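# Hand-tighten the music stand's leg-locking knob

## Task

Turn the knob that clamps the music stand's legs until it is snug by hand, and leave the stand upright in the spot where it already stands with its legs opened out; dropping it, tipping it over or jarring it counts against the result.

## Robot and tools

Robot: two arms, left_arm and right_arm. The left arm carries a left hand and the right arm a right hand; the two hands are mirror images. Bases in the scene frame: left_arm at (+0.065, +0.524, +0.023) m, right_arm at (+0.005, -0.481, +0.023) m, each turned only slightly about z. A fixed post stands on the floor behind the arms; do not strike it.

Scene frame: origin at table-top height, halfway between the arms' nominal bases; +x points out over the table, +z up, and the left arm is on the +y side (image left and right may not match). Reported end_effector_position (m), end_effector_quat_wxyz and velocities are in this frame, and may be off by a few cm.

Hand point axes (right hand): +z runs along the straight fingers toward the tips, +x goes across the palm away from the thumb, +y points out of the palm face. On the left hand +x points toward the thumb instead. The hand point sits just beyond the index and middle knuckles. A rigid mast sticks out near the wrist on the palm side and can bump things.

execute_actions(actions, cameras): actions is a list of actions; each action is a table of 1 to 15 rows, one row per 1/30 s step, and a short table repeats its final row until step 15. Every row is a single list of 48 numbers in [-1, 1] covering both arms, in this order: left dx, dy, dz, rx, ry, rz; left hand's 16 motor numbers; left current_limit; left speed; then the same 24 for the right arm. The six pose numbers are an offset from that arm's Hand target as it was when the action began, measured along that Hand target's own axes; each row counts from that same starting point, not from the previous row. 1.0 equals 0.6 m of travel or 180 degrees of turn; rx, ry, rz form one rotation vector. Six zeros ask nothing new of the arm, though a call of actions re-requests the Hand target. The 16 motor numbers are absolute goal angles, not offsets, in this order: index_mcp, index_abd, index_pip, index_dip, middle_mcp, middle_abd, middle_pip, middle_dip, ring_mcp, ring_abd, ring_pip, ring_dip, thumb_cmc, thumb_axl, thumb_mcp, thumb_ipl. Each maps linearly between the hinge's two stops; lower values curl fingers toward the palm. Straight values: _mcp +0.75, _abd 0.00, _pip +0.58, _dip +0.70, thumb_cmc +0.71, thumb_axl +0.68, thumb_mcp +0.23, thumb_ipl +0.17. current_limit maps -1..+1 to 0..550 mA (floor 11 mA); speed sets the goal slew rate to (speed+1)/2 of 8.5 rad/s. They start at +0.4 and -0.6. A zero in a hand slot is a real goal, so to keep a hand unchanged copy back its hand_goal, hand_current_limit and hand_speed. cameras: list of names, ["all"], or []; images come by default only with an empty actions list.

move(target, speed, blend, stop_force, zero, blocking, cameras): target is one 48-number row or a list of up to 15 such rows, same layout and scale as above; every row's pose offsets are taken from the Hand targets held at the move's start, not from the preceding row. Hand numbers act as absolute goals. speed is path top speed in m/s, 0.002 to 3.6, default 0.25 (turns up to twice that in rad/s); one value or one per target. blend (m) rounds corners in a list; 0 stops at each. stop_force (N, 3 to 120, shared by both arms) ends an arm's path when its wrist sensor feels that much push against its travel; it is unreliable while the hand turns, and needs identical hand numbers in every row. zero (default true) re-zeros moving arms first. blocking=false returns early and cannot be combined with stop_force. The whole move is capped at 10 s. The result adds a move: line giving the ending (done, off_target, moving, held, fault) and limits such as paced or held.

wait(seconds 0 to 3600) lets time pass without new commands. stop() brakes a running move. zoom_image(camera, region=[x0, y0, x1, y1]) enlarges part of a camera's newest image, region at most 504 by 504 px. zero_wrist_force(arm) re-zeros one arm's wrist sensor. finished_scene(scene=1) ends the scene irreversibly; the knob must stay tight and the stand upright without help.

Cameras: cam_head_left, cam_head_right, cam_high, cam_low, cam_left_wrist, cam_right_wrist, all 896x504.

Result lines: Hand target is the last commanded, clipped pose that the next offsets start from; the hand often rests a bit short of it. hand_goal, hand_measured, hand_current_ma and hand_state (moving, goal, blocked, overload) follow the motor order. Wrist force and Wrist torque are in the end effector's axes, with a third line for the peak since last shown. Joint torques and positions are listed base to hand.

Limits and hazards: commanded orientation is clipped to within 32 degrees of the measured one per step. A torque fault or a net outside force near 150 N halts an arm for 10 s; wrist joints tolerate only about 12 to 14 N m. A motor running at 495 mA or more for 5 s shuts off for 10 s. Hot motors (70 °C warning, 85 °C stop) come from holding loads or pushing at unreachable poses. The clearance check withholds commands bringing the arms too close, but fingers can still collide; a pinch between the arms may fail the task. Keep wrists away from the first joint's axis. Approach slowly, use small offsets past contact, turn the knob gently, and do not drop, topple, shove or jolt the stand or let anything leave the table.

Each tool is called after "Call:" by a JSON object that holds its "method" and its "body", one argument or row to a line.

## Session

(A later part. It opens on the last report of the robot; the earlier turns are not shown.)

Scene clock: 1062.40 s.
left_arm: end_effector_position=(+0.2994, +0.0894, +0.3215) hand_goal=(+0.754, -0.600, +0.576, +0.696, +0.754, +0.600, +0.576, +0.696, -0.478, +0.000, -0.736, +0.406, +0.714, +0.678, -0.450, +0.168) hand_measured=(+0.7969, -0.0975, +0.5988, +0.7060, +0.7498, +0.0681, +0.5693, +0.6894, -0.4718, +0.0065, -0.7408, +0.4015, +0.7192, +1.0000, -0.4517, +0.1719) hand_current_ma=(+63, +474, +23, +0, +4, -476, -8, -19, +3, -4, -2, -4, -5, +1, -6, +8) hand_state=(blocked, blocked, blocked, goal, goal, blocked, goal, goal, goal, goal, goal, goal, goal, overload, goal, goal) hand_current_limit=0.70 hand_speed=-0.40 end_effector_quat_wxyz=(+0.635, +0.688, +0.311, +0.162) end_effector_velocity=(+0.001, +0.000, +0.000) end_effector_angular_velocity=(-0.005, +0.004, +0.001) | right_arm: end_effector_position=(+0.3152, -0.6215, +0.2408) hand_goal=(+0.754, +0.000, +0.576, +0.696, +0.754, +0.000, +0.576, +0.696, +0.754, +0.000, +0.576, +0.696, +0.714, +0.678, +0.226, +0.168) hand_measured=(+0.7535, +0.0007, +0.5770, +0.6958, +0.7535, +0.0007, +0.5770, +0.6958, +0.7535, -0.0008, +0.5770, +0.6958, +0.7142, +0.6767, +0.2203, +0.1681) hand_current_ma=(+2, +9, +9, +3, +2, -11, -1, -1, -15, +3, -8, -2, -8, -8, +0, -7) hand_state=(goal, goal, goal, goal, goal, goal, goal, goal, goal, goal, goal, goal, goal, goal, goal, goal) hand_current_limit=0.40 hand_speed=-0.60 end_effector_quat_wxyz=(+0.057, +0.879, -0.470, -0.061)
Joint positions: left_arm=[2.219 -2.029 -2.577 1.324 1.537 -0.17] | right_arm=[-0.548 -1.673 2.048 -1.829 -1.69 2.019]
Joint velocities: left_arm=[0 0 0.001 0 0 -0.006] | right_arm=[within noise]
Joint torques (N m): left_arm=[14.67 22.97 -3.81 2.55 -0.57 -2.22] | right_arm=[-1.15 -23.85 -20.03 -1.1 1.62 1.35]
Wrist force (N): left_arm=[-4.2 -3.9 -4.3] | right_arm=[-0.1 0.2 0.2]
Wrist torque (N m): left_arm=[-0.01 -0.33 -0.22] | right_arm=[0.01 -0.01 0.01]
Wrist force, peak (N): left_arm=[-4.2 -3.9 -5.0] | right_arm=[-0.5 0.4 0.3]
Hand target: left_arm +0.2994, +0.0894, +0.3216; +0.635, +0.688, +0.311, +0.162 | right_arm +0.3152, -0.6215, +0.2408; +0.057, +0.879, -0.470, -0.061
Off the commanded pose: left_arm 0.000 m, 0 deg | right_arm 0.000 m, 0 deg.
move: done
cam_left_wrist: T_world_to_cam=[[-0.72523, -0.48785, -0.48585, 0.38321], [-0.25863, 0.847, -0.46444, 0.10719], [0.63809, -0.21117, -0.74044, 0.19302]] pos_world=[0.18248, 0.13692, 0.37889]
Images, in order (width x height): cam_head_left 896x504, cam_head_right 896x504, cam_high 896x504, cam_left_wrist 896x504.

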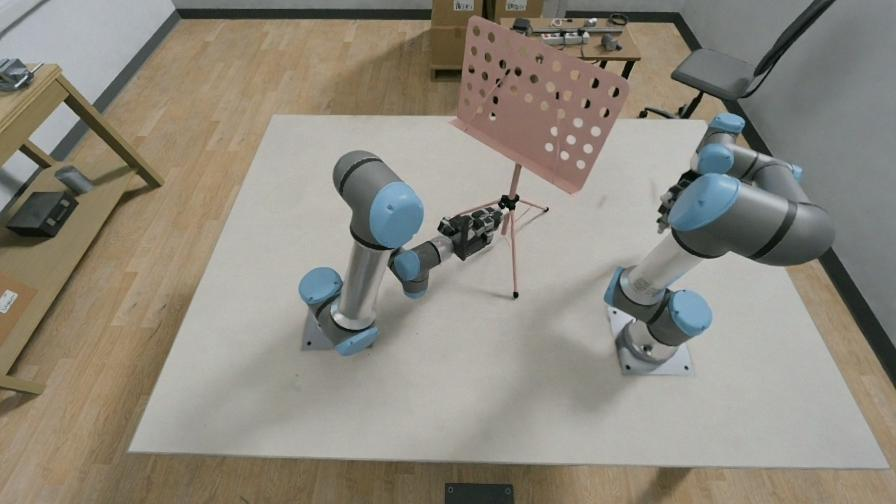

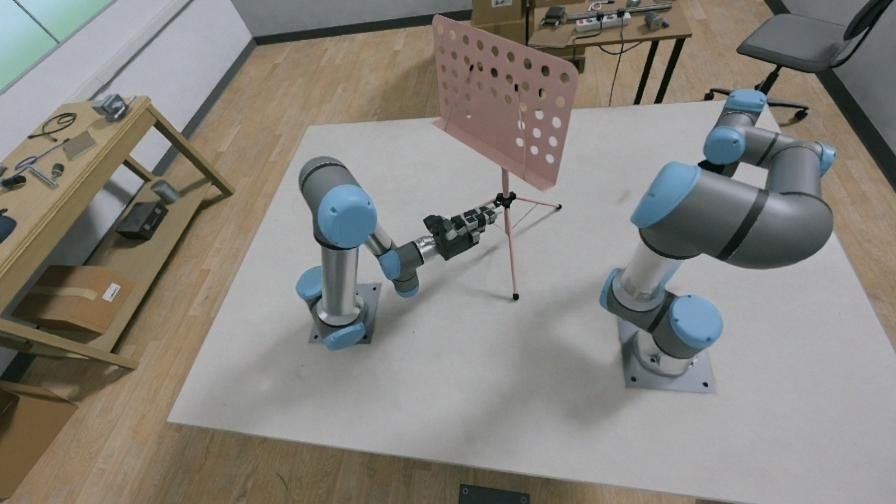

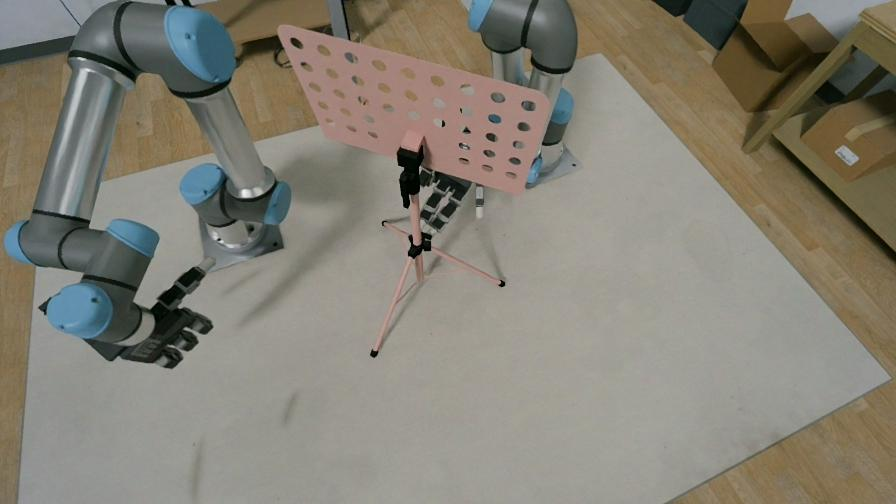

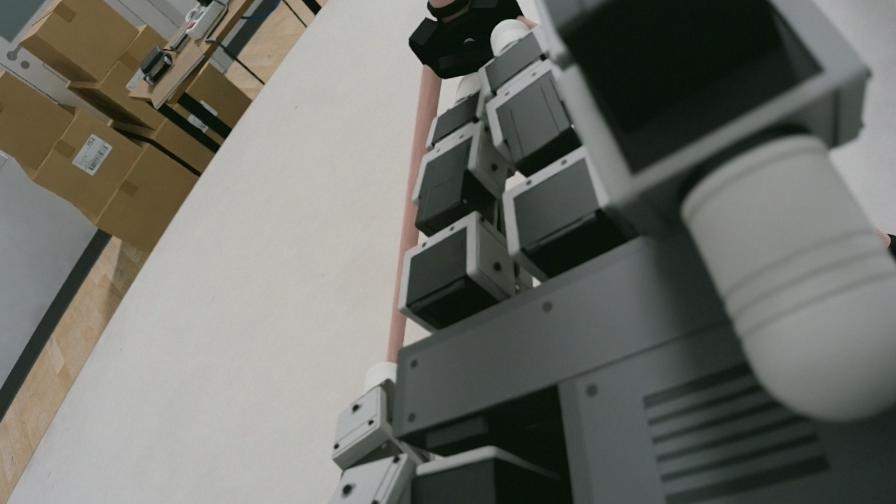

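Call:
{"method": "move", "body": {
  "target": [
    [0,0,0,0,0,0, 0.754, 0, 0.576, 0.696, 0.754, 0, 0.576, 0.696, -0.478, 0, -0.736, 0.406, 0.714, 0.678, -0.45, 0.168, 0.4, -0.4, 0,0,0,0,0,0, 0.754, 0, 0.576, 0.696, 0.754, 0, 0.576, 0.696, 0.754, 0, 0.576, 0.696, 0.714, 0.678, 0.226, 0.168, 0.4, -0.6],
    [0,0,-0.0833,0,0,0, 0.754, 0, 0.576, 0.696, 0.754, 0, 0.576, 0.696, -0.478, 0, -0.736, 0.406, 0.714, 0.678, -0.45, 0.168, 0.4, -0.4, 0,0,0,0,0,0, 0.754, 0, 0.576, 0.696, 0.754, 0, 0.576, 0.696, 0.754, 0, 0.576, 0.696, 0.714, 0.678, 0.226, 0.168, 0.4, -0.6],
    [0.1257,-0.115,-0.0835,0.0028,-0.0328,-0.4702, 0.754, 0, 0.576, 0.696, 0.754, 0, 0.576, 0.696, -0.478, 0, -0.736, 0.406, 0.714, 0.678, -0.45, 0.168, 0.4, -0.4, 0,0,0,0,0,0, 0.754, 0, 0.576, 0.696, 0.754, 0, 0.576, 0.696, 0.754, 0, 0.576, 0.696, 0.714, 0.678, 0.226, 0.168, 0.4, -0.6],
    [-0.0787,-0.0202,-0.0372,0.0057,-0.0655,-0.9403, 0.754, 0, 0.576, 0.696, 0.754, 0, 0.576, 0.696, -0.478, 0, -0.736, 0.406, 0.714, 0.678, -0.45, 0.168, 0.4, -0.4, 0,0,0,0,0,0, 0.754, 0, 0.576, 0.696, 0.754, 0, 0.576, 0.696, 0.754, 0, 0.576, 0.696, 0.714, 0.678, 0.226, 0.168, 0.4, -0.6]
  ],
  "speed": [0.05,0.06,0.25,0.25],
  "blend": [0,0.01,0.02,0],
  "cameras": ["all"]
}}

Call:
{"method": "zoom_image", "body": {
  "camera": "cam_high",
  "region": [405, 220, 445, 250]
}}

Call:
{"method": "zoom_image", "body": {
  "camera": "cam_head_right",
  "region": [485, 190, 525, 220]
}}

Call:
{"method": "zoom_image", "body": {
  "camera": "cam_head_left",
  "region": [485, 190, 525, 220]
}}

Scene clock: 1170.83 s.
left_arm: end_effector_position=(+0.2473, +0.0767, +0.3210) hand_goal=(+0.754, +0.000, +0.576, +0.696, +0.754, +0.000, +0.576, +0.696, -0.478, +0.000, -0.736, +0.406, +0.714, +0.678, -0.450, +0.168) hand_measured=(+0.7402, +0.0080, +0.5744, +0.6983, +0.7402, +0.0036, +0.5693, +0.6894, -0.4730, +0.0080, -0.7357, +0.4053, +0.7067, +0.1217, -0.4507, +0.1719) hand_current_ma=(-9, +12, +13, -12, -24, -13, -9, -6, -2, -8, -2, +4, +3, -7, +5, +10) hand_state=(goal, goal, goal, goal, goal, goal, goal, goal, goal, goal, goal, goal, goal, overload, goal, goal) hand_current_limit=0.40 hand_speed=-0.40 end_effector_quat_wxyz=(+0.235, -0.232, +0.669, -0.666) | right_arm: end_effector_position=(+0.3152, -0.6215, +0.2408) hand_goal=(+0.754, +0.000, +0.576, +0.696, +0.754, +0.000, +0.576, +0.696, +0.754, +0.000, +0.576, +0.696, +0.714, +0.678, +0.226, +0.168) hand_measured=(+0.7535, -0.0008, +0.5770, +0.6958, +0.7535, +0.0007, +0.5770, +0.6958, +0.7535, +0.0007, +0.5770, +0.6958, +0.7142, +0.6777, +0.2203, +0.1681) hand_current_ma=(+19, -1, +9, +2, +4, +4, -1, +12, -5, +18, +7, -5, -14, -1, -7, -19) hand_state=(goal, goal, goal, goal, goal, goal, goal, goal, goal, goal, goal, goal, goal, goal, goal, goal) hand_current_limit=0.40 hand_speed=-0.60 end_effector_quat_wxyz=(+0.057, +0.879, -0.470, -0.061)
Joint positions: left_arm=[2.268 -1.51 -2.512 0.878 1.487 -3.135] | right_arm=[-0.548 -1.673 2.048 -1.829 -1.69 2.019]
Joint torques (N m): left_arm=[13.96 5.55 4.95 3.81 -1.5 -1.9] | right_arm=[-1.08 -23.67 -19.39 -0.86 1.79 0.99]
Wrist force (N): left_arm=[0.4 1.9 -1.3] | right_arm=[-0.3 0.2 0.3]
Wrist torque (N m): left_arm=[0.38 -0.10 0.01] | right_arm=[0.01 0.01 0.00]
Wrist force, peak (N): left_arm=[-4.1 -4.5 -4.6] | right_arm=[-0.3 0.6 0.3]
Hand target: left_arm +0.2473, +0.0767, +0.3210; +0.235, -0.232, +0.669, -0.666 | right_arm +0.3152, -0.6215, +0.2408; +0.057, +0.879, -0.470, -0.061
Off the commanded pose: left_arm 0.000 m, 0 deg | right_arm 0.000 m, 0 deg.
move: moving (left_arm; no rest 5 s after the path's end)
cam_left_wrist: T_world_to_cam=[[0.60081, 0.47967, 0.63949, -0.4244], [-0.79841, 0.32047, 0.50974, -0.03462], [0.03957, -0.81684, 0.57551, -0.00472]] pos_world=[0.22753, 0.21081, 0.29177]

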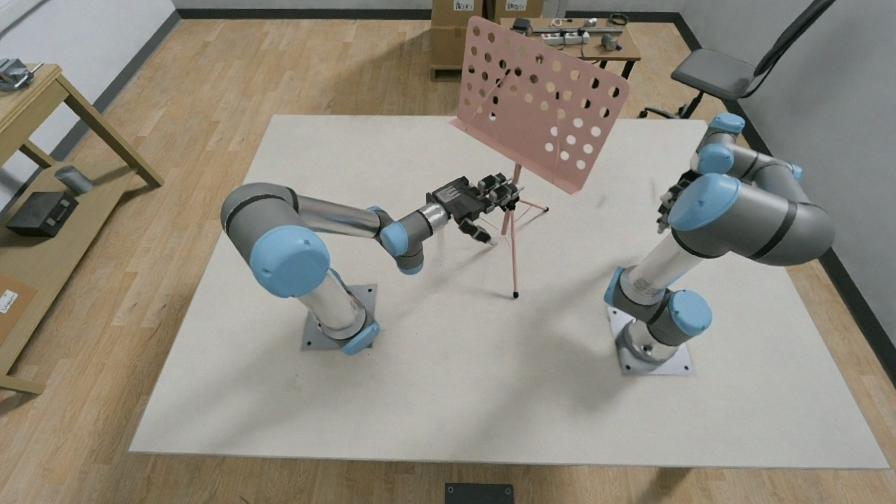

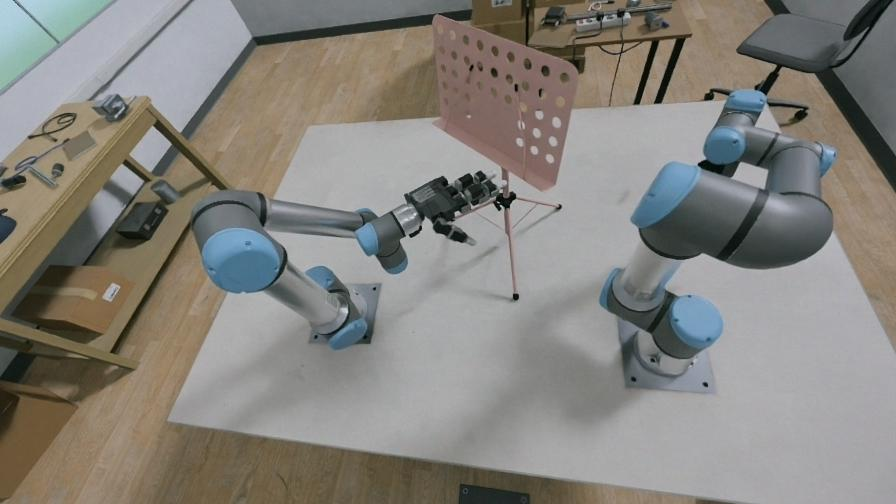

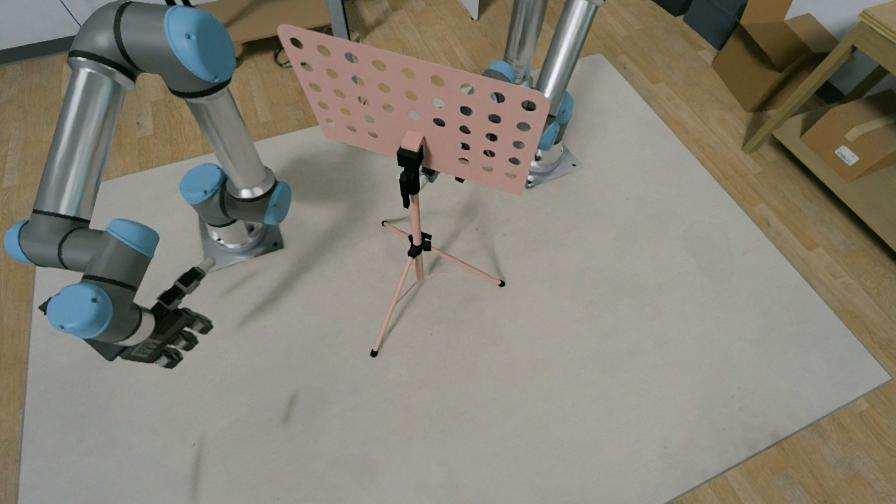

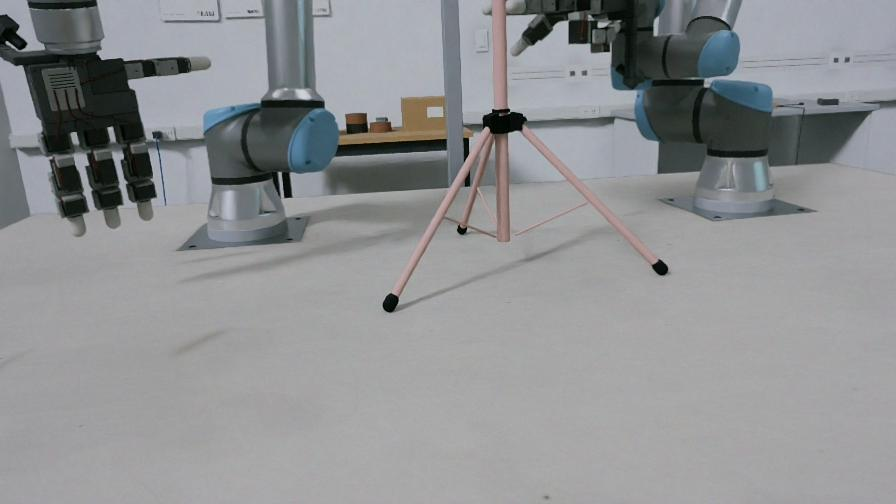

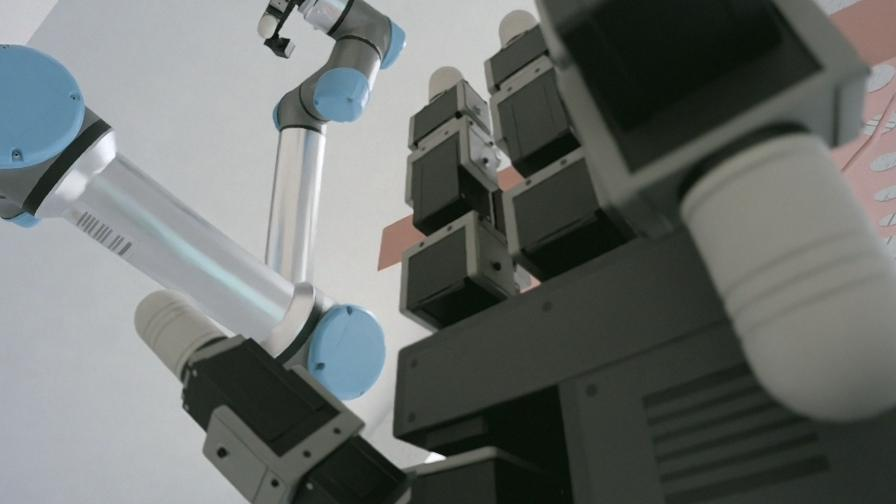

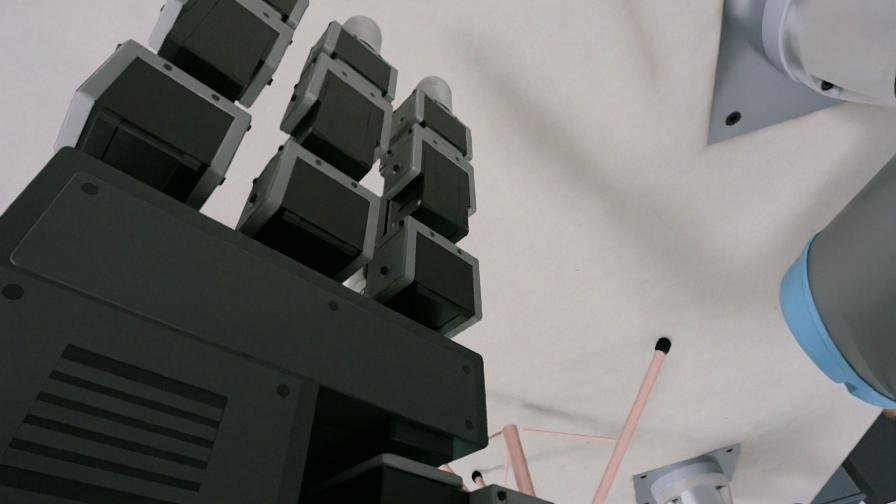

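Scaled by 12.600 from the camera's image (finer frame: 1280x720).

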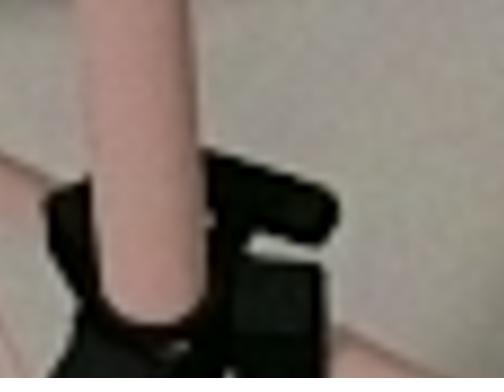

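Scaled by 12.600 from the camera's image (finer frame: 1280x720).

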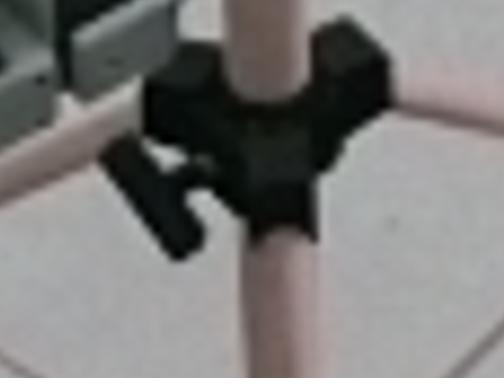

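Scaled by 12.600 from the camera's image (finer frame: 1280x720).

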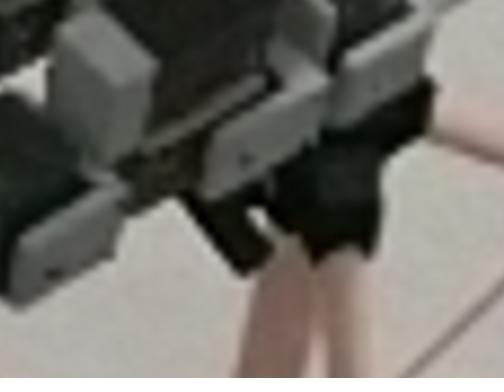

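Call:
{"method": "move", "body": {
  "target": [
    [0,0,0,0,0,0, -0.479, 0, -0.737, 0.406, -0.479, 0, 0.576, 0.696, -0.478, 0, -0.736, 0.406, 0.714, 0.678, -0.45, 0.168, 0.7, -0.4, 0,0,0,0,0,0, 0.754, 0, 0.576, 0.696, 0.754, 0, 0.576, 0.696, 0.754, 0, 0.576, 0.696, 0.714, 0.678, 0.226, 0.168, 0.4, -0.6],
    [0,0,0.18,0,0,0, -0.479, 0, -0.737, 0.406, -0.479, 0, 0.576, 0.696, -0.478, 0, -0.736, 0.406, 0.714, 0.678, -0.45, 0.168, 0.7, -0.4, 0,0,0,0,0,0, 0.754, 0, 0.576, 0.696, 0.754, 0, 0.576, 0.696, 0.754, 0, 0.576, 0.696, 0.714, 0.678, 0.226, 0.168, 0.4, -0.6]
  ],
  "speed": 0.08,
  "cameras": ["all"]
}}

Call:
{"method": "zoom_image", "body": {
  "camera": "cam_high",
  "region": [400, 210, 460, 255]
}}

Call:
{"method": "zoom_image", "body": {
  "camera": "cam_head_right",
  "region": [475, 180, 535, 225]
}}

Call:
{"method": "zoom_image", "body": {
  "camera": "cam_head_left",
  "region": [475, 180, 535, 225]
}}

Call:
{"method": "zoom_image", "body": {
  "camera": "cam_low",
  "region": [480, 60, 600, 150]
}}

Scene clock: 1186.93 s.
left_arm: end_effector_position=(+0.3146, -0.0077, +0.3207) hand_goal=(-0.478, +0.000, -0.736, +0.406, -0.478, +0.000, +0.576, +0.696, -0.478, +0.000, -0.736, +0.406, +0.714, +0.678, -0.450, +0.168) hand_measured=(-0.4802, +0.0080, -0.7318, +0.4028, -0.4851, +0.0036, +0.5705, +0.6907, -0.4730, +0.0065, -0.7357, +0.4066, +0.7067, +0.0690, -0.4497, +0.1672) hand_current_ma=(-3, +6, +6, +3, -20, -10, -15, -18, +0, -8, +8, +1, -7, -9, +5, -2) hand_state=(goal, goal, goal, goal, goal, goal, goal, goal, goal, goal, goal, goal, goal, overload, goal, goal) hand_current_limit=0.70 hand_speed=-0.40 end_effector_quat_wxyz=(+0.235, -0.232, +0.669, -0.666) | right_arm: end_effector_position=(+0.3152, -0.6215, +0.2408) hand_goal=(+0.754, +0.000, +0.576, +0.696, +0.754, +0.000, +0.576, +0.696, +0.754, +0.000, +0.576, +0.696, +0.714, +0.678, +0.226, +0.168) hand_measured=(+0.7535, -0.0008, +0.5770, +0.6958, +0.7535, -0.0008, +0.5770, +0.6958, +0.7535, -0.0008, +0.5770, +0.6971, +0.7142, +0.6777, +0.2212, +0.1672) hand_current_ma=(+9, +1, +10, +0, -5, -13, -4, +7, -14, -11, +9, +1, -8, -2, -5, -16) hand_state=(goal, goal, goal, goal, goal, goal, goal, goal, goal, goal, goal, goal, goal, goal, goal, goal) hand_current_limit=0.40 hand_speed=-0.60 end_effector_quat_wxyz=(+0.057, +0.879, -0.470, -0.061)
Joint positions: left_arm=[2.241 -1.756 -2.242 0.854 1.514 -3.135] | right_arm=[-0.548 -1.673 2.048 -1.829 -1.69 2.019]
Joint torques (N m): left_arm=[1.11 25.33 13.13 3.76 -0.94 -1.97] | right_arm=[-1 -25.25 -18.35 -0.68 1.9 1.13]
Wrist force (N): left_arm=[0.9 1.3 -1.5] | right_arm=[-0.2 0.3 0.2]
Wrist torque (N m): left_arm=[0.41 -0.18 0.06] | right_arm=[0.03 0.01 0.01]
Wrist force, peak (N): left_arm=[0.7 1.7 -2.3] | right_arm=[-0.3 0.6 0.3]
Hand target: left_arm +0.3147, -0.0077, +0.3207; +0.235, -0.232, +0.669, -0.666 | right_arm +0.3152, -0.6215, +0.2408; +0.057, +0.879, -0.470, -0.061
Off the commanded pose: left_arm 0.000 m, 0 deg | right_arm 0.000 m, 0 deg.
move: done
cam_left_wrist: T_world_to_cam=[[0.60077, 0.47964, 0.63955, -0.42423], [-0.79844, 0.32031, 0.5098, 0.04628], [0.03967, -0.81691, 0.57539, -0.0762]] pos_world=[0.29484, 0.12641, 0.29157]

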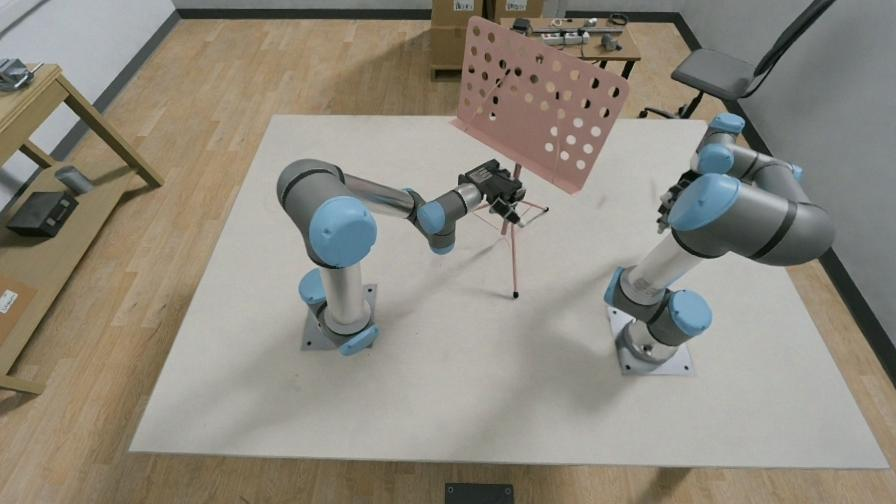

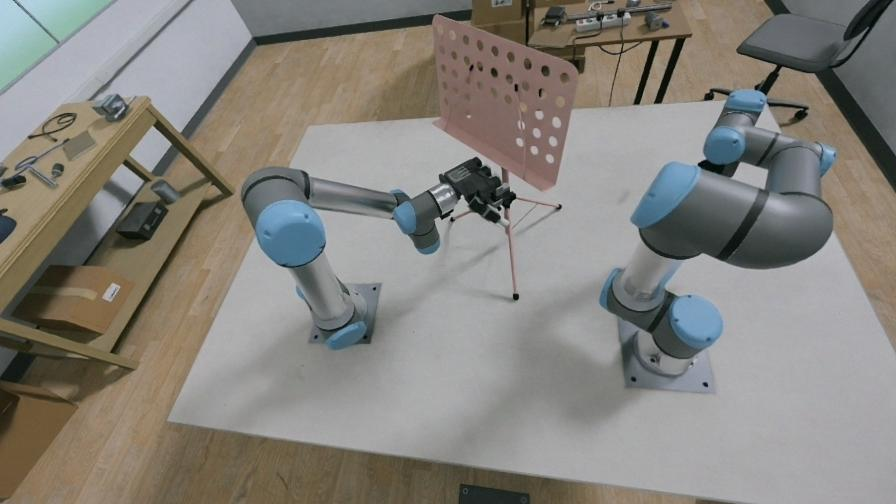

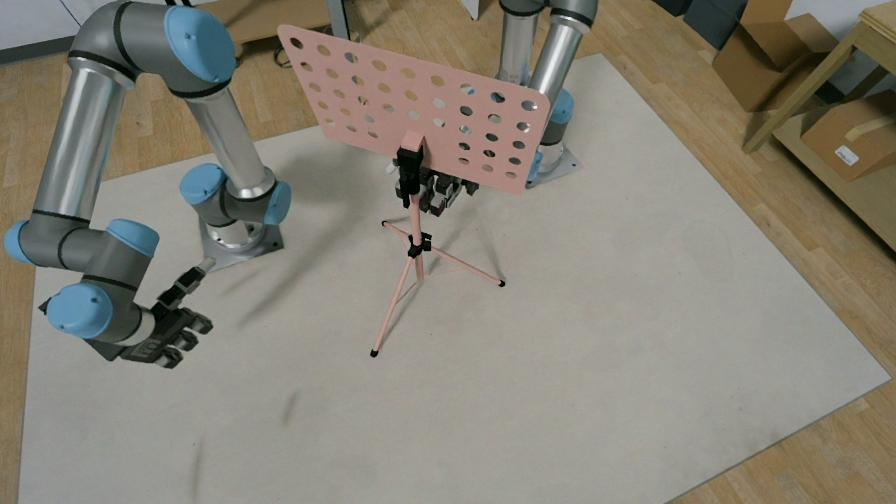

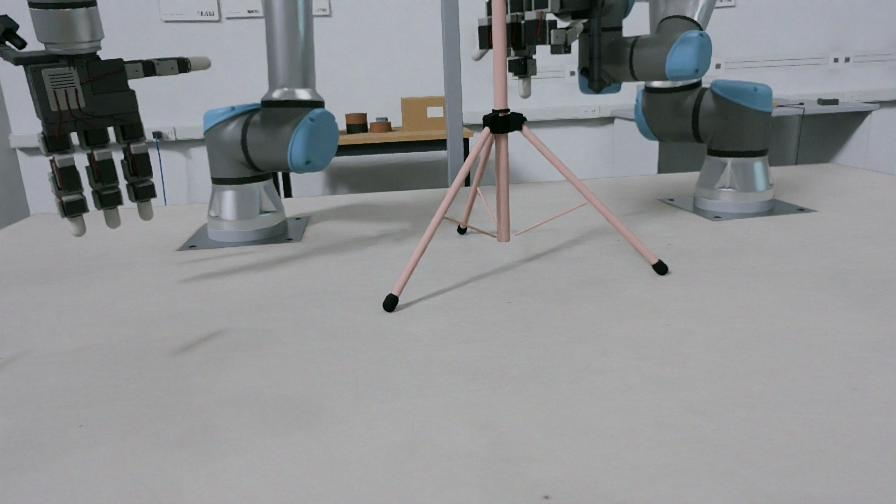

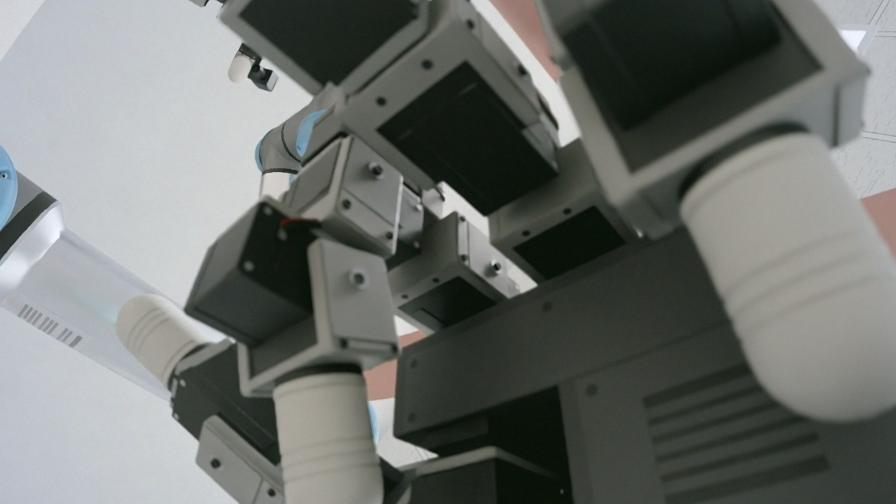

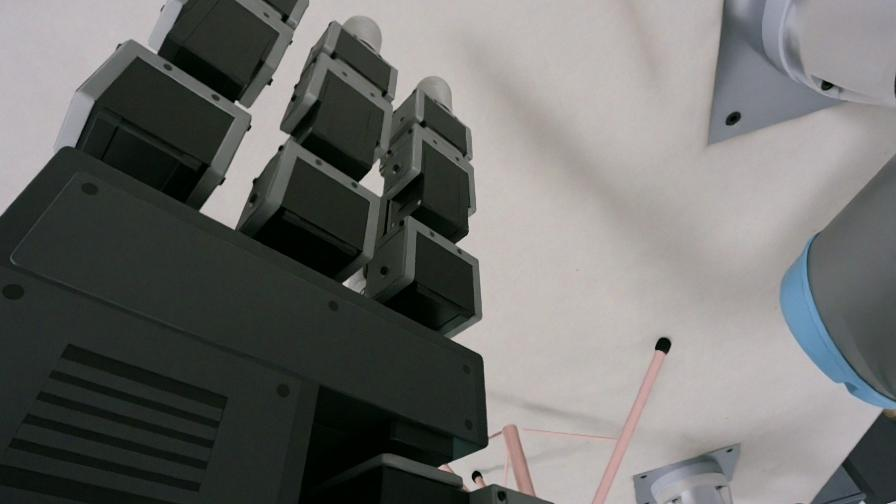

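Scaled by 8.400 from the camera's image (finer frame: 1280x720).

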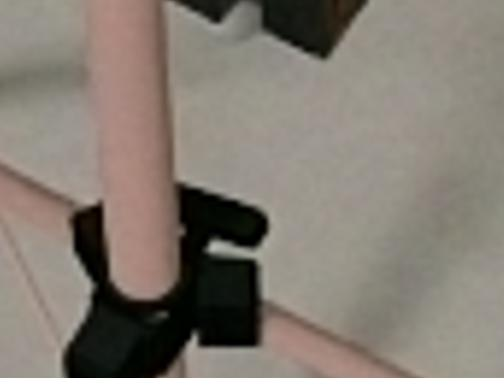

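Scaled by 8.400 from the camera's image (finer frame: 1280x720).

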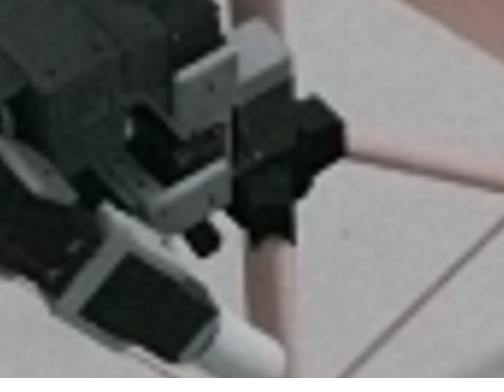

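Scaled by 8.400 from the camera's image (finer frame: 1280x720).

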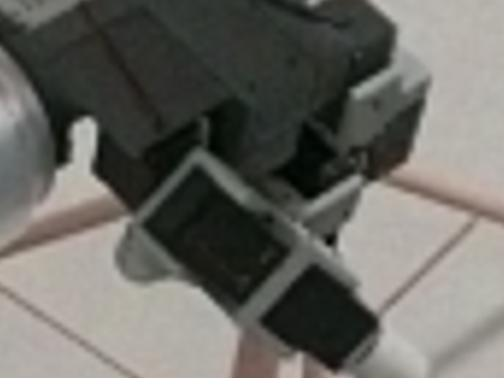

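Scaled by 4.200 from the camera's image (finer frame: 1280x720).

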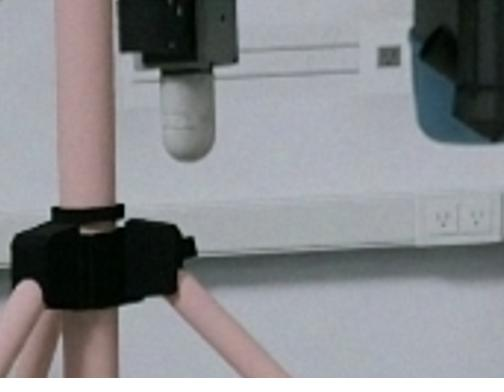

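Call:
{"method": "move", "body": {
  "target": [-0.0045,0,0.063,0,0,0, -0.479, 0, -0.737, 0.406, -0.479, 0, 0.576, 0.696, -0.478, 0, -0.736, 0.406, 0.714, 0.678, -0.45, 0.168, 0.7, -0.4, 0,0,0,0,0,0, 0.754, 0, 0.576, 0.696, 0.754, 0, 0.576, 0.696, 0.754, 0, 0.576, 0.696, 0.714, 0.678, 0.226, 0.168, 0.4, -0.6],
  "speed": 0.05,
  "stop_force": 5,
  "cameras": ["cam_high","cam_low","cam_head_left","cam_head_right"]
}}

Call:
{"method": "zoom_image", "body": {
  "camera": "cam_high",
  "region": [400, 210, 460, 255]
}}

Call:
{"method": "zoom_image", "body": {
  "camera": "cam_low",
  "region": [480, 80, 560, 140]
}}

Call:
{"method": "zoom_image", "body": {
  "camera": "cam_head_right",
  "region": [475, 180, 535, 225]
}}

Scene clock: 1230.70 s.
left_arm: end_effector_position=(+0.3404, -0.0356, +0.3207) hand_goal=(-0.478, +0.000, -0.736, +0.406, -0.478, +0.000, +0.576, +0.696, -0.478, +0.000, -0.736, +0.406, +0.714, +0.678, -0.450, +0.168) hand_measured=(-0.4802, +0.0080, -0.7318, +0.4028, -0.4983, +0.0036, +0.5705, +0.6907, -0.4730, +0.0065, -0.7357, +0.4066, +0.7067, +0.0679, -0.4497, +0.1672) hand_current_ma=(-6, +2, +10, -20, -35, -14, -22, -11, +7, -11, +2, -5, -1, -8, +1, +0) hand_state=(goal, goal, goal, goal, goal, goal, goal, goal, goal, goal, goal, goal, goal, overload, goal, goal) hand_current_limit=0.70 hand_speed=-0.40 end_effector_quat_wxyz=(+0.235, -0.232, +0.669, -0.666) | right_arm: end_effector_position=(+0.3152, -0.6215, +0.2408) hand_goal=(+0.754, +0.000, +0.576, +0.696, +0.754, +0.000, +0.576, +0.696, +0.754, +0.000, +0.576, +0.696, +0.714, +0.678, +0.226, +0.168) hand_measured=(+0.7535, +0.0007, +0.5770, +0.6958, +0.7523, +0.0007, +0.5770, +0.6958, +0.7535, +0.0007, +0.5770, +0.6958, +0.7142, +0.6767, +0.2212, +0.1672) hand_current_ma=(+15, +3, +15, -11, +13, -12, +10, +22, -11, -1, -2, -5, -7, -12, -2, -7) hand_state=(goal, goal, goal, goal, goal, goal, goal, goal, goal, goal, goal, goal, goal, goal, goal, goal) hand_current_limit=0.40 hand_speed=-0.60 end_effector_quat_wxyz=(+0.057, +0.879, -0.470, -0.061)
Joint positions: left_arm=[2.243 -1.829 -2.143 0.828 1.513 -3.135] | right_arm=[-0.548 -1.673 2.048 -1.829 -1.69 2.019]
Joint torques (N m): left_arm=[5.48 37.9 6.26 3.94 1.86 1.56] | right_arm=[-1.33 -23.44 -17.78 -0.88 1.44 1.01]
Wrist force (N): left_arm=[4.3 1.9 -2.2] | right_arm=[0.0 0.3 0.2]
Wrist torque (N m): left_arm=[0.50 -0.26 0.24] | right_arm=[0.03 -0.02 0.02]
Wrist force, peak (N): left_arm=[3.4 1.2 -6.2] | right_arm=[-0.3 0.4 0.4]
Hand target: left_arm +0.3404, -0.0356, +0.3207; +0.235, -0.232, +0.669, -0.666 | right_arm +0.3152, -0.6215, +0.2408; +0.057, +0.879, -0.470, -0.061
Off the commanded pose: left_arm 0.000 m, 0 deg | right_arm 0.000 m, 0 deg.
move: done
Images, in order (width x height): cam_head_left 896x504, cam_head_right 896x504, cam_high 896x504, cam_low 896x504.

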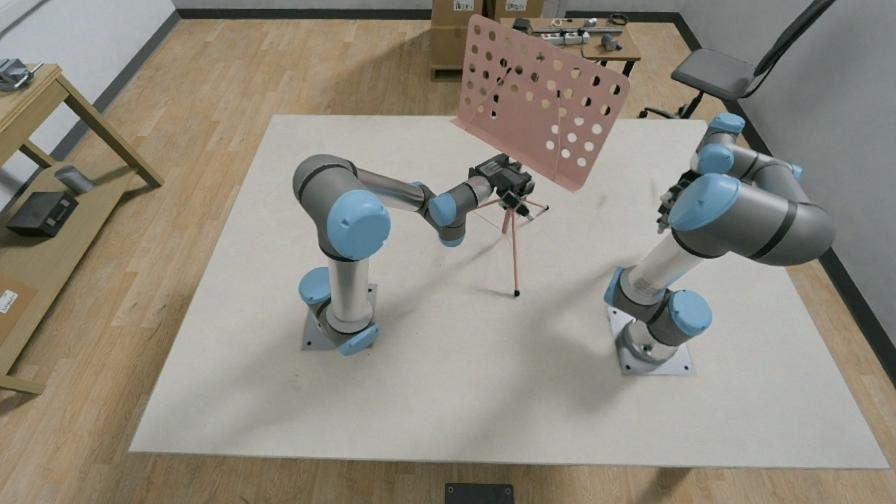

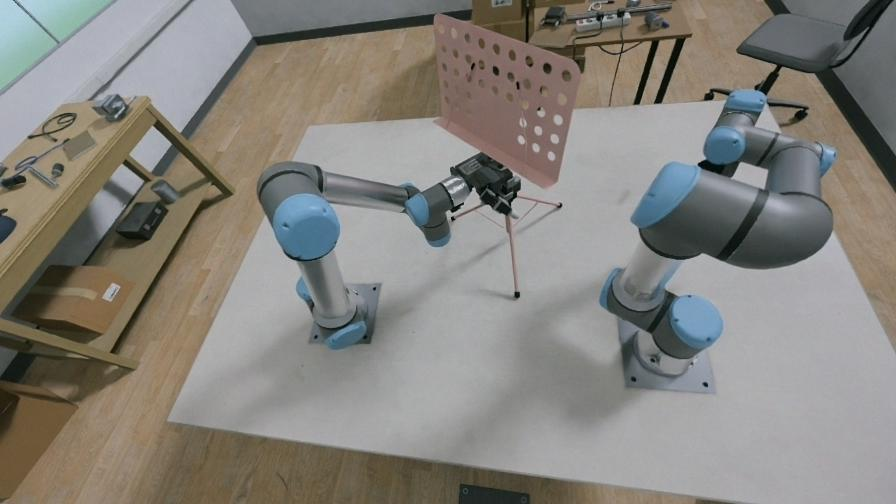

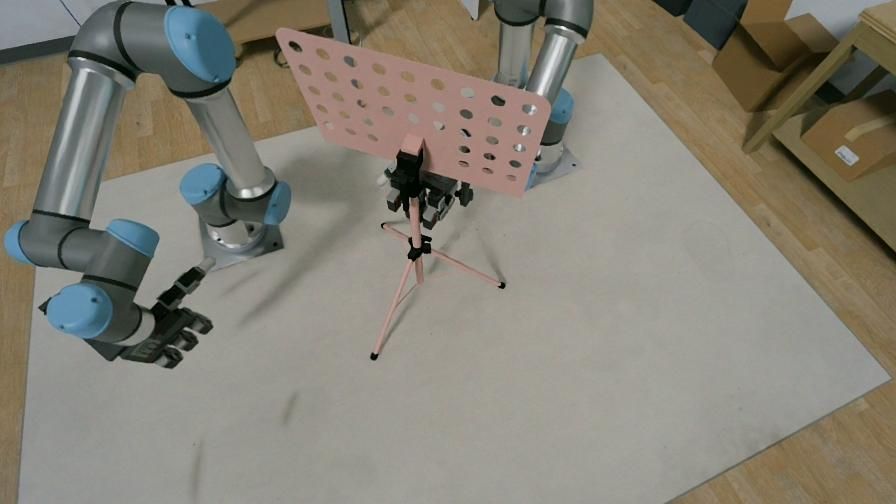

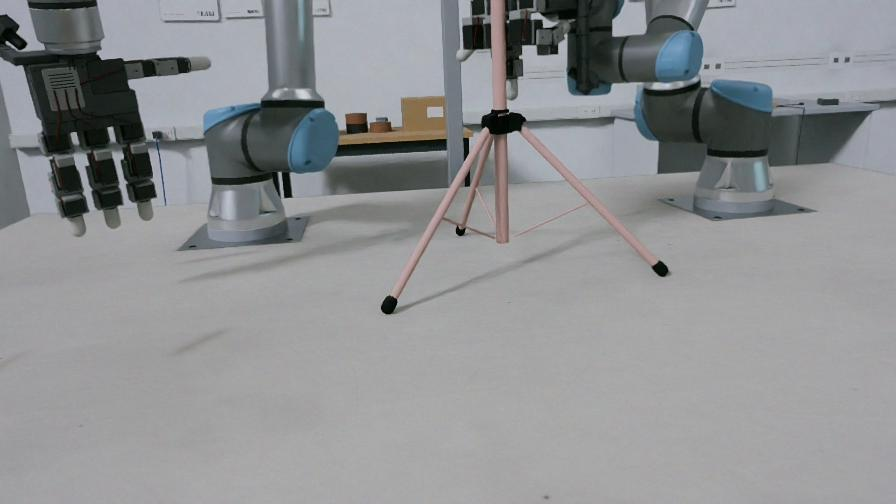

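Scaled by 8.400 from the camera's image (finer frame: 1280x720).

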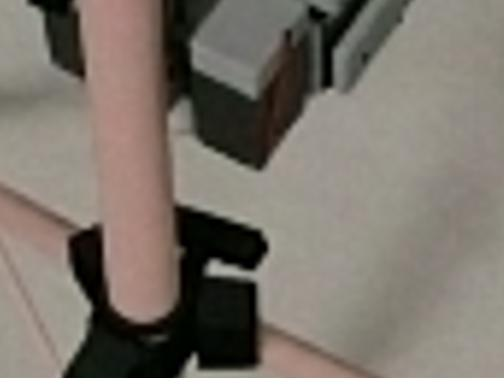

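Scaled by 6.300 from the camera's image (finer frame: 1280x720).

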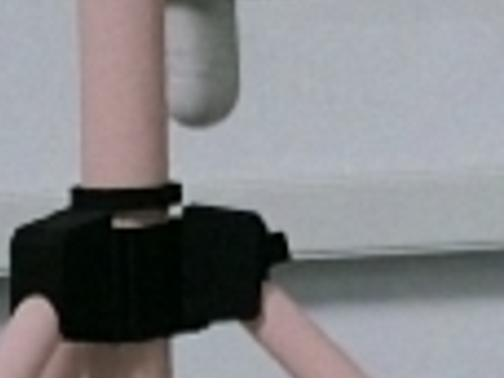

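Scaled by 8.400 from the camera's image (finer frame: 1280x720).

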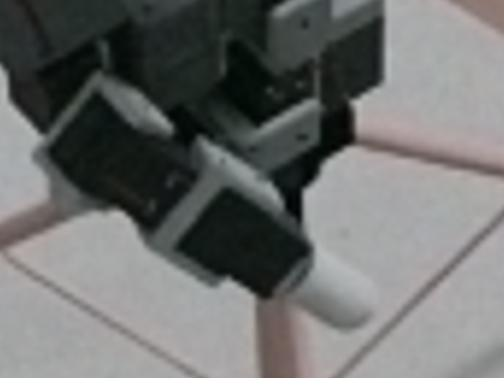

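Call:
{"method": "move", "body": {
  "target": [0,0,-0.04,0,0,0, -0.479, 0, -0.737, 0.406, -0.479, 0, 0.576, 0.696, -0.478, 0, -0.736, 0.406, 0.714, 0.678, -0.45, 0.168, 0.7, -0.4, 0,0,0,0,0,0, 0.754, 0, 0.576, 0.696, 0.754, 0, 0.576, 0.696, 0.754, 0, 0.576, 0.696, 0.714, 0.678, 0.226, 0.168, 0.4, -0.6],
  "speed": 0.03,
  "cameras": ["cam_high","cam_low","cam_head_left","cam_head_right"]
}}

Call:
{"method": "zoom_image", "body": {
  "camera": "cam_high",
  "region": [400, 210, 460, 255]
}}

Call:
{"method": "zoom_image", "body": {
  "camera": "cam_low",
  "region": [480, 80, 560, 140]
}}

Scene clock: 1242.67 s.
left_arm: end_effector_position=(+0.3254, -0.0167, +0.3208) hand_goal=(-0.478, +0.000, -0.736, +0.406, -0.478, +0.000, +0.576, +0.696, -0.478, +0.000, -0.736, +0.406, +0.714, +0.678, -0.450, +0.168) hand_measured=(-0.4802, +0.0080, -0.7305, +0.4028, -0.4875, +0.0021, +0.5705, +0.6894, -0.4730, +0.0065, -0.7357, +0.4078, +0.7079, +0.0690, -0.4507, +0.1662) hand_current_ma=(+7, -5, +12, -4, -24, -8, -9, -7, +2, +1, -9, -4, -4, -5, +8, -5) hand_state=(goal, goal, goal, goal, goal, goal, goal, goal, goal, goal, goal, goal, goal, overload, goal, goal) hand_current_limit=0.70 hand_speed=-0.40 end_effector_quat_wxyz=(+0.235, -0.232, +0.669, -0.666) | right_arm: end_effector_position=(+0.3152, -0.6215, +0.2408) hand_goal=(+0.754, +0.000, +0.576, +0.696, +0.754, +0.000, +0.576, +0.696, +0.754, +0.000, +0.576, +0.696, +0.714, +0.678, +0.226, +0.168) hand_measured=(+0.7535, +0.0007, +0.5770, +0.6958, +0.7535, +0.0007, +0.5770, +0.6958, +0.7535, -0.0008, +0.5770, +0.6958, +0.7142, +0.6767, +0.2203, +0.1672) hand_current_ma=(+16, +5, +1, +2, +20, -10, -9, +0, -25, +4, -16, -14, -7, -8, -6, +2) hand_state=(goal, goal, goal, goal, goal, goal, goal, goal, goal, goal, goal, goal, goal, goal, goal, goal) hand_current_limit=0.40 hand_speed=-0.60 end_effector_quat_wxyz=(+0.057, +0.879, -0.470, -0.061)
Joint positions: left_arm=[2.247 -1.781 -2.208 0.846 1.509 -3.135] | right_arm=[-0.548 -1.673 2.048 -1.829 -1.69 2.019]
Joint torques (N m): left_arm=[10.51 18.41 25.33 0.18 -0.77 2.47] | right_arm=[-0.23 -25.1 -19.61 -1.1 1.72 0.97]
Wrist force (N): left_arm=[1.0 1.3 -1.4] | right_arm=[-0.2 0.2 0.1]
Wrist torque (N m): left_arm=[0.41 -0.18 0.07] | right_arm=[0.03 0.01 0.01]
Wrist force, peak (N): left_arm=[4.6 2.1 -1.9] | right_arm=[-0.5 0.4 0.3]
Hand target: left_arm +0.3254, -0.0168, +0.3207; +0.235, -0.232, +0.669, -0.666 | right_arm +0.3152, -0.6215, +0.2408; +0.057, +0.879, -0.470, -0.061
Off the commanded pose: left_arm 0.000 m, 0 deg | right_arm 0.000 m, 0 deg.
move: done
Images, in order (width x height): cam_head_left 896x504, cam_head_right 896x504, cam_high 896x504, cam_low 896x504.

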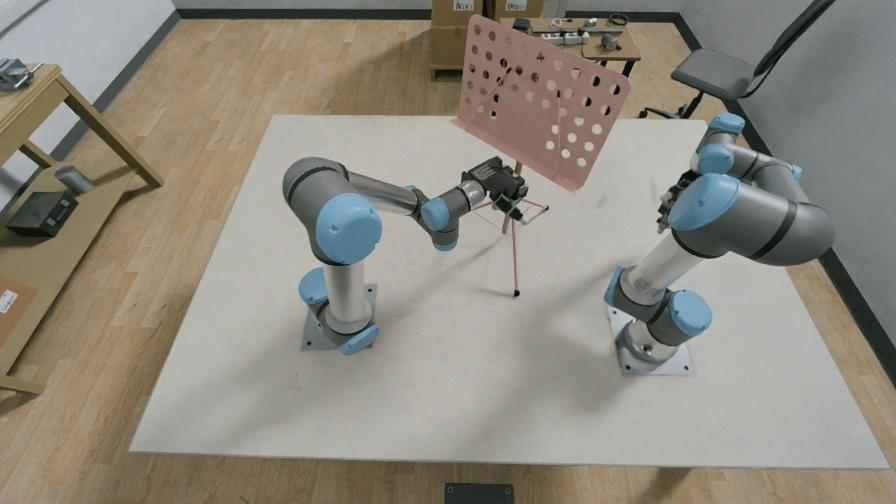

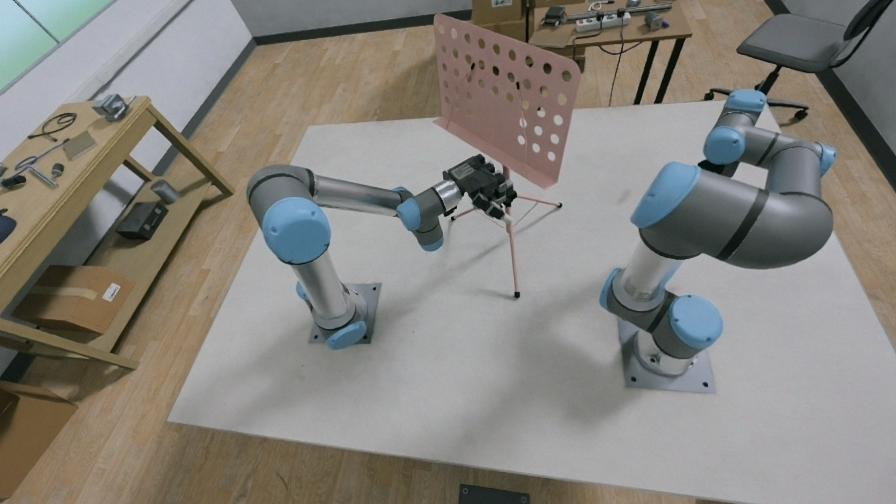

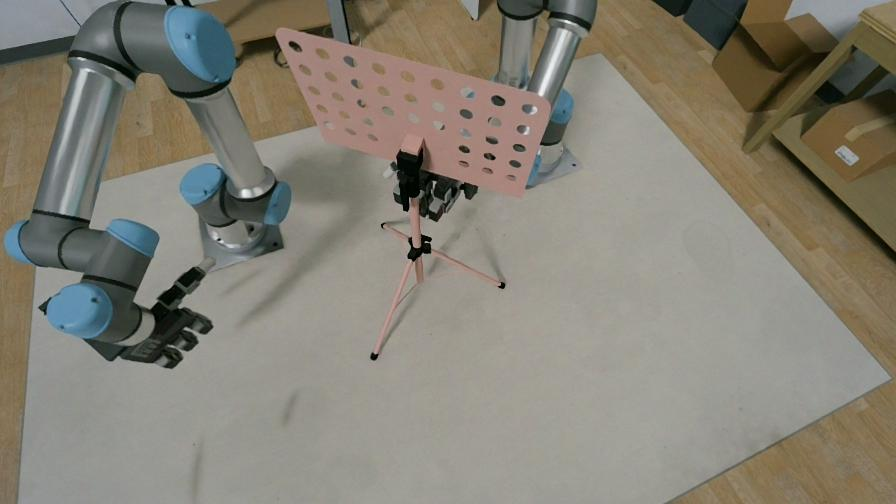

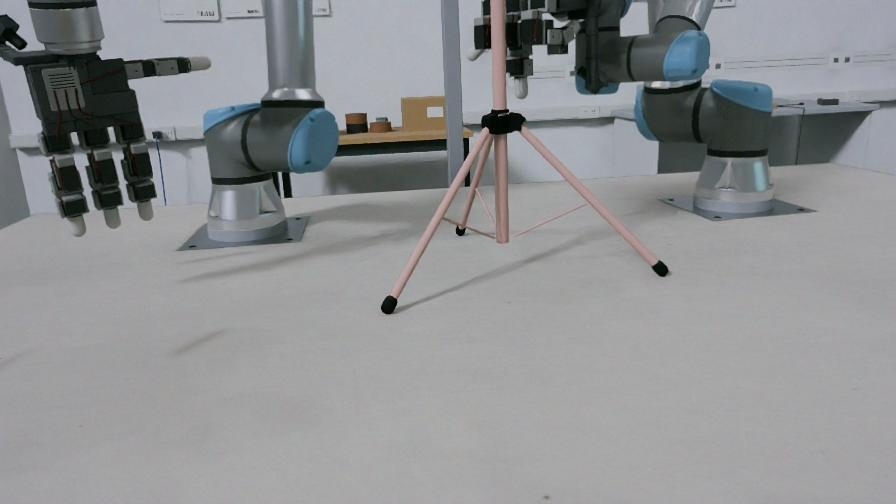

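Scaled by 8.400 from the camera's image (finer frame: 1280x720).

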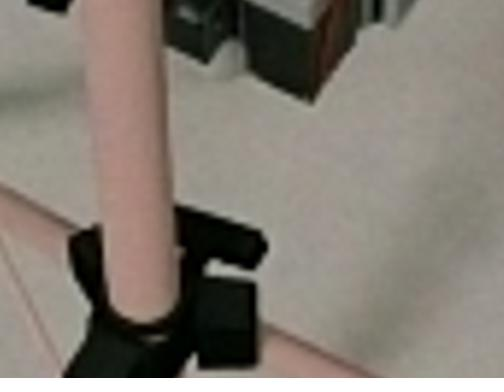

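Scaled by 6.300 from the camera's image (finer frame: 1280x720).

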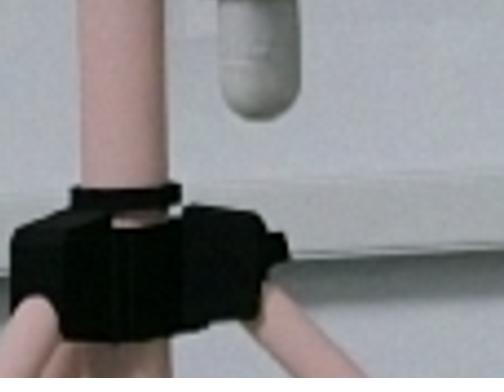

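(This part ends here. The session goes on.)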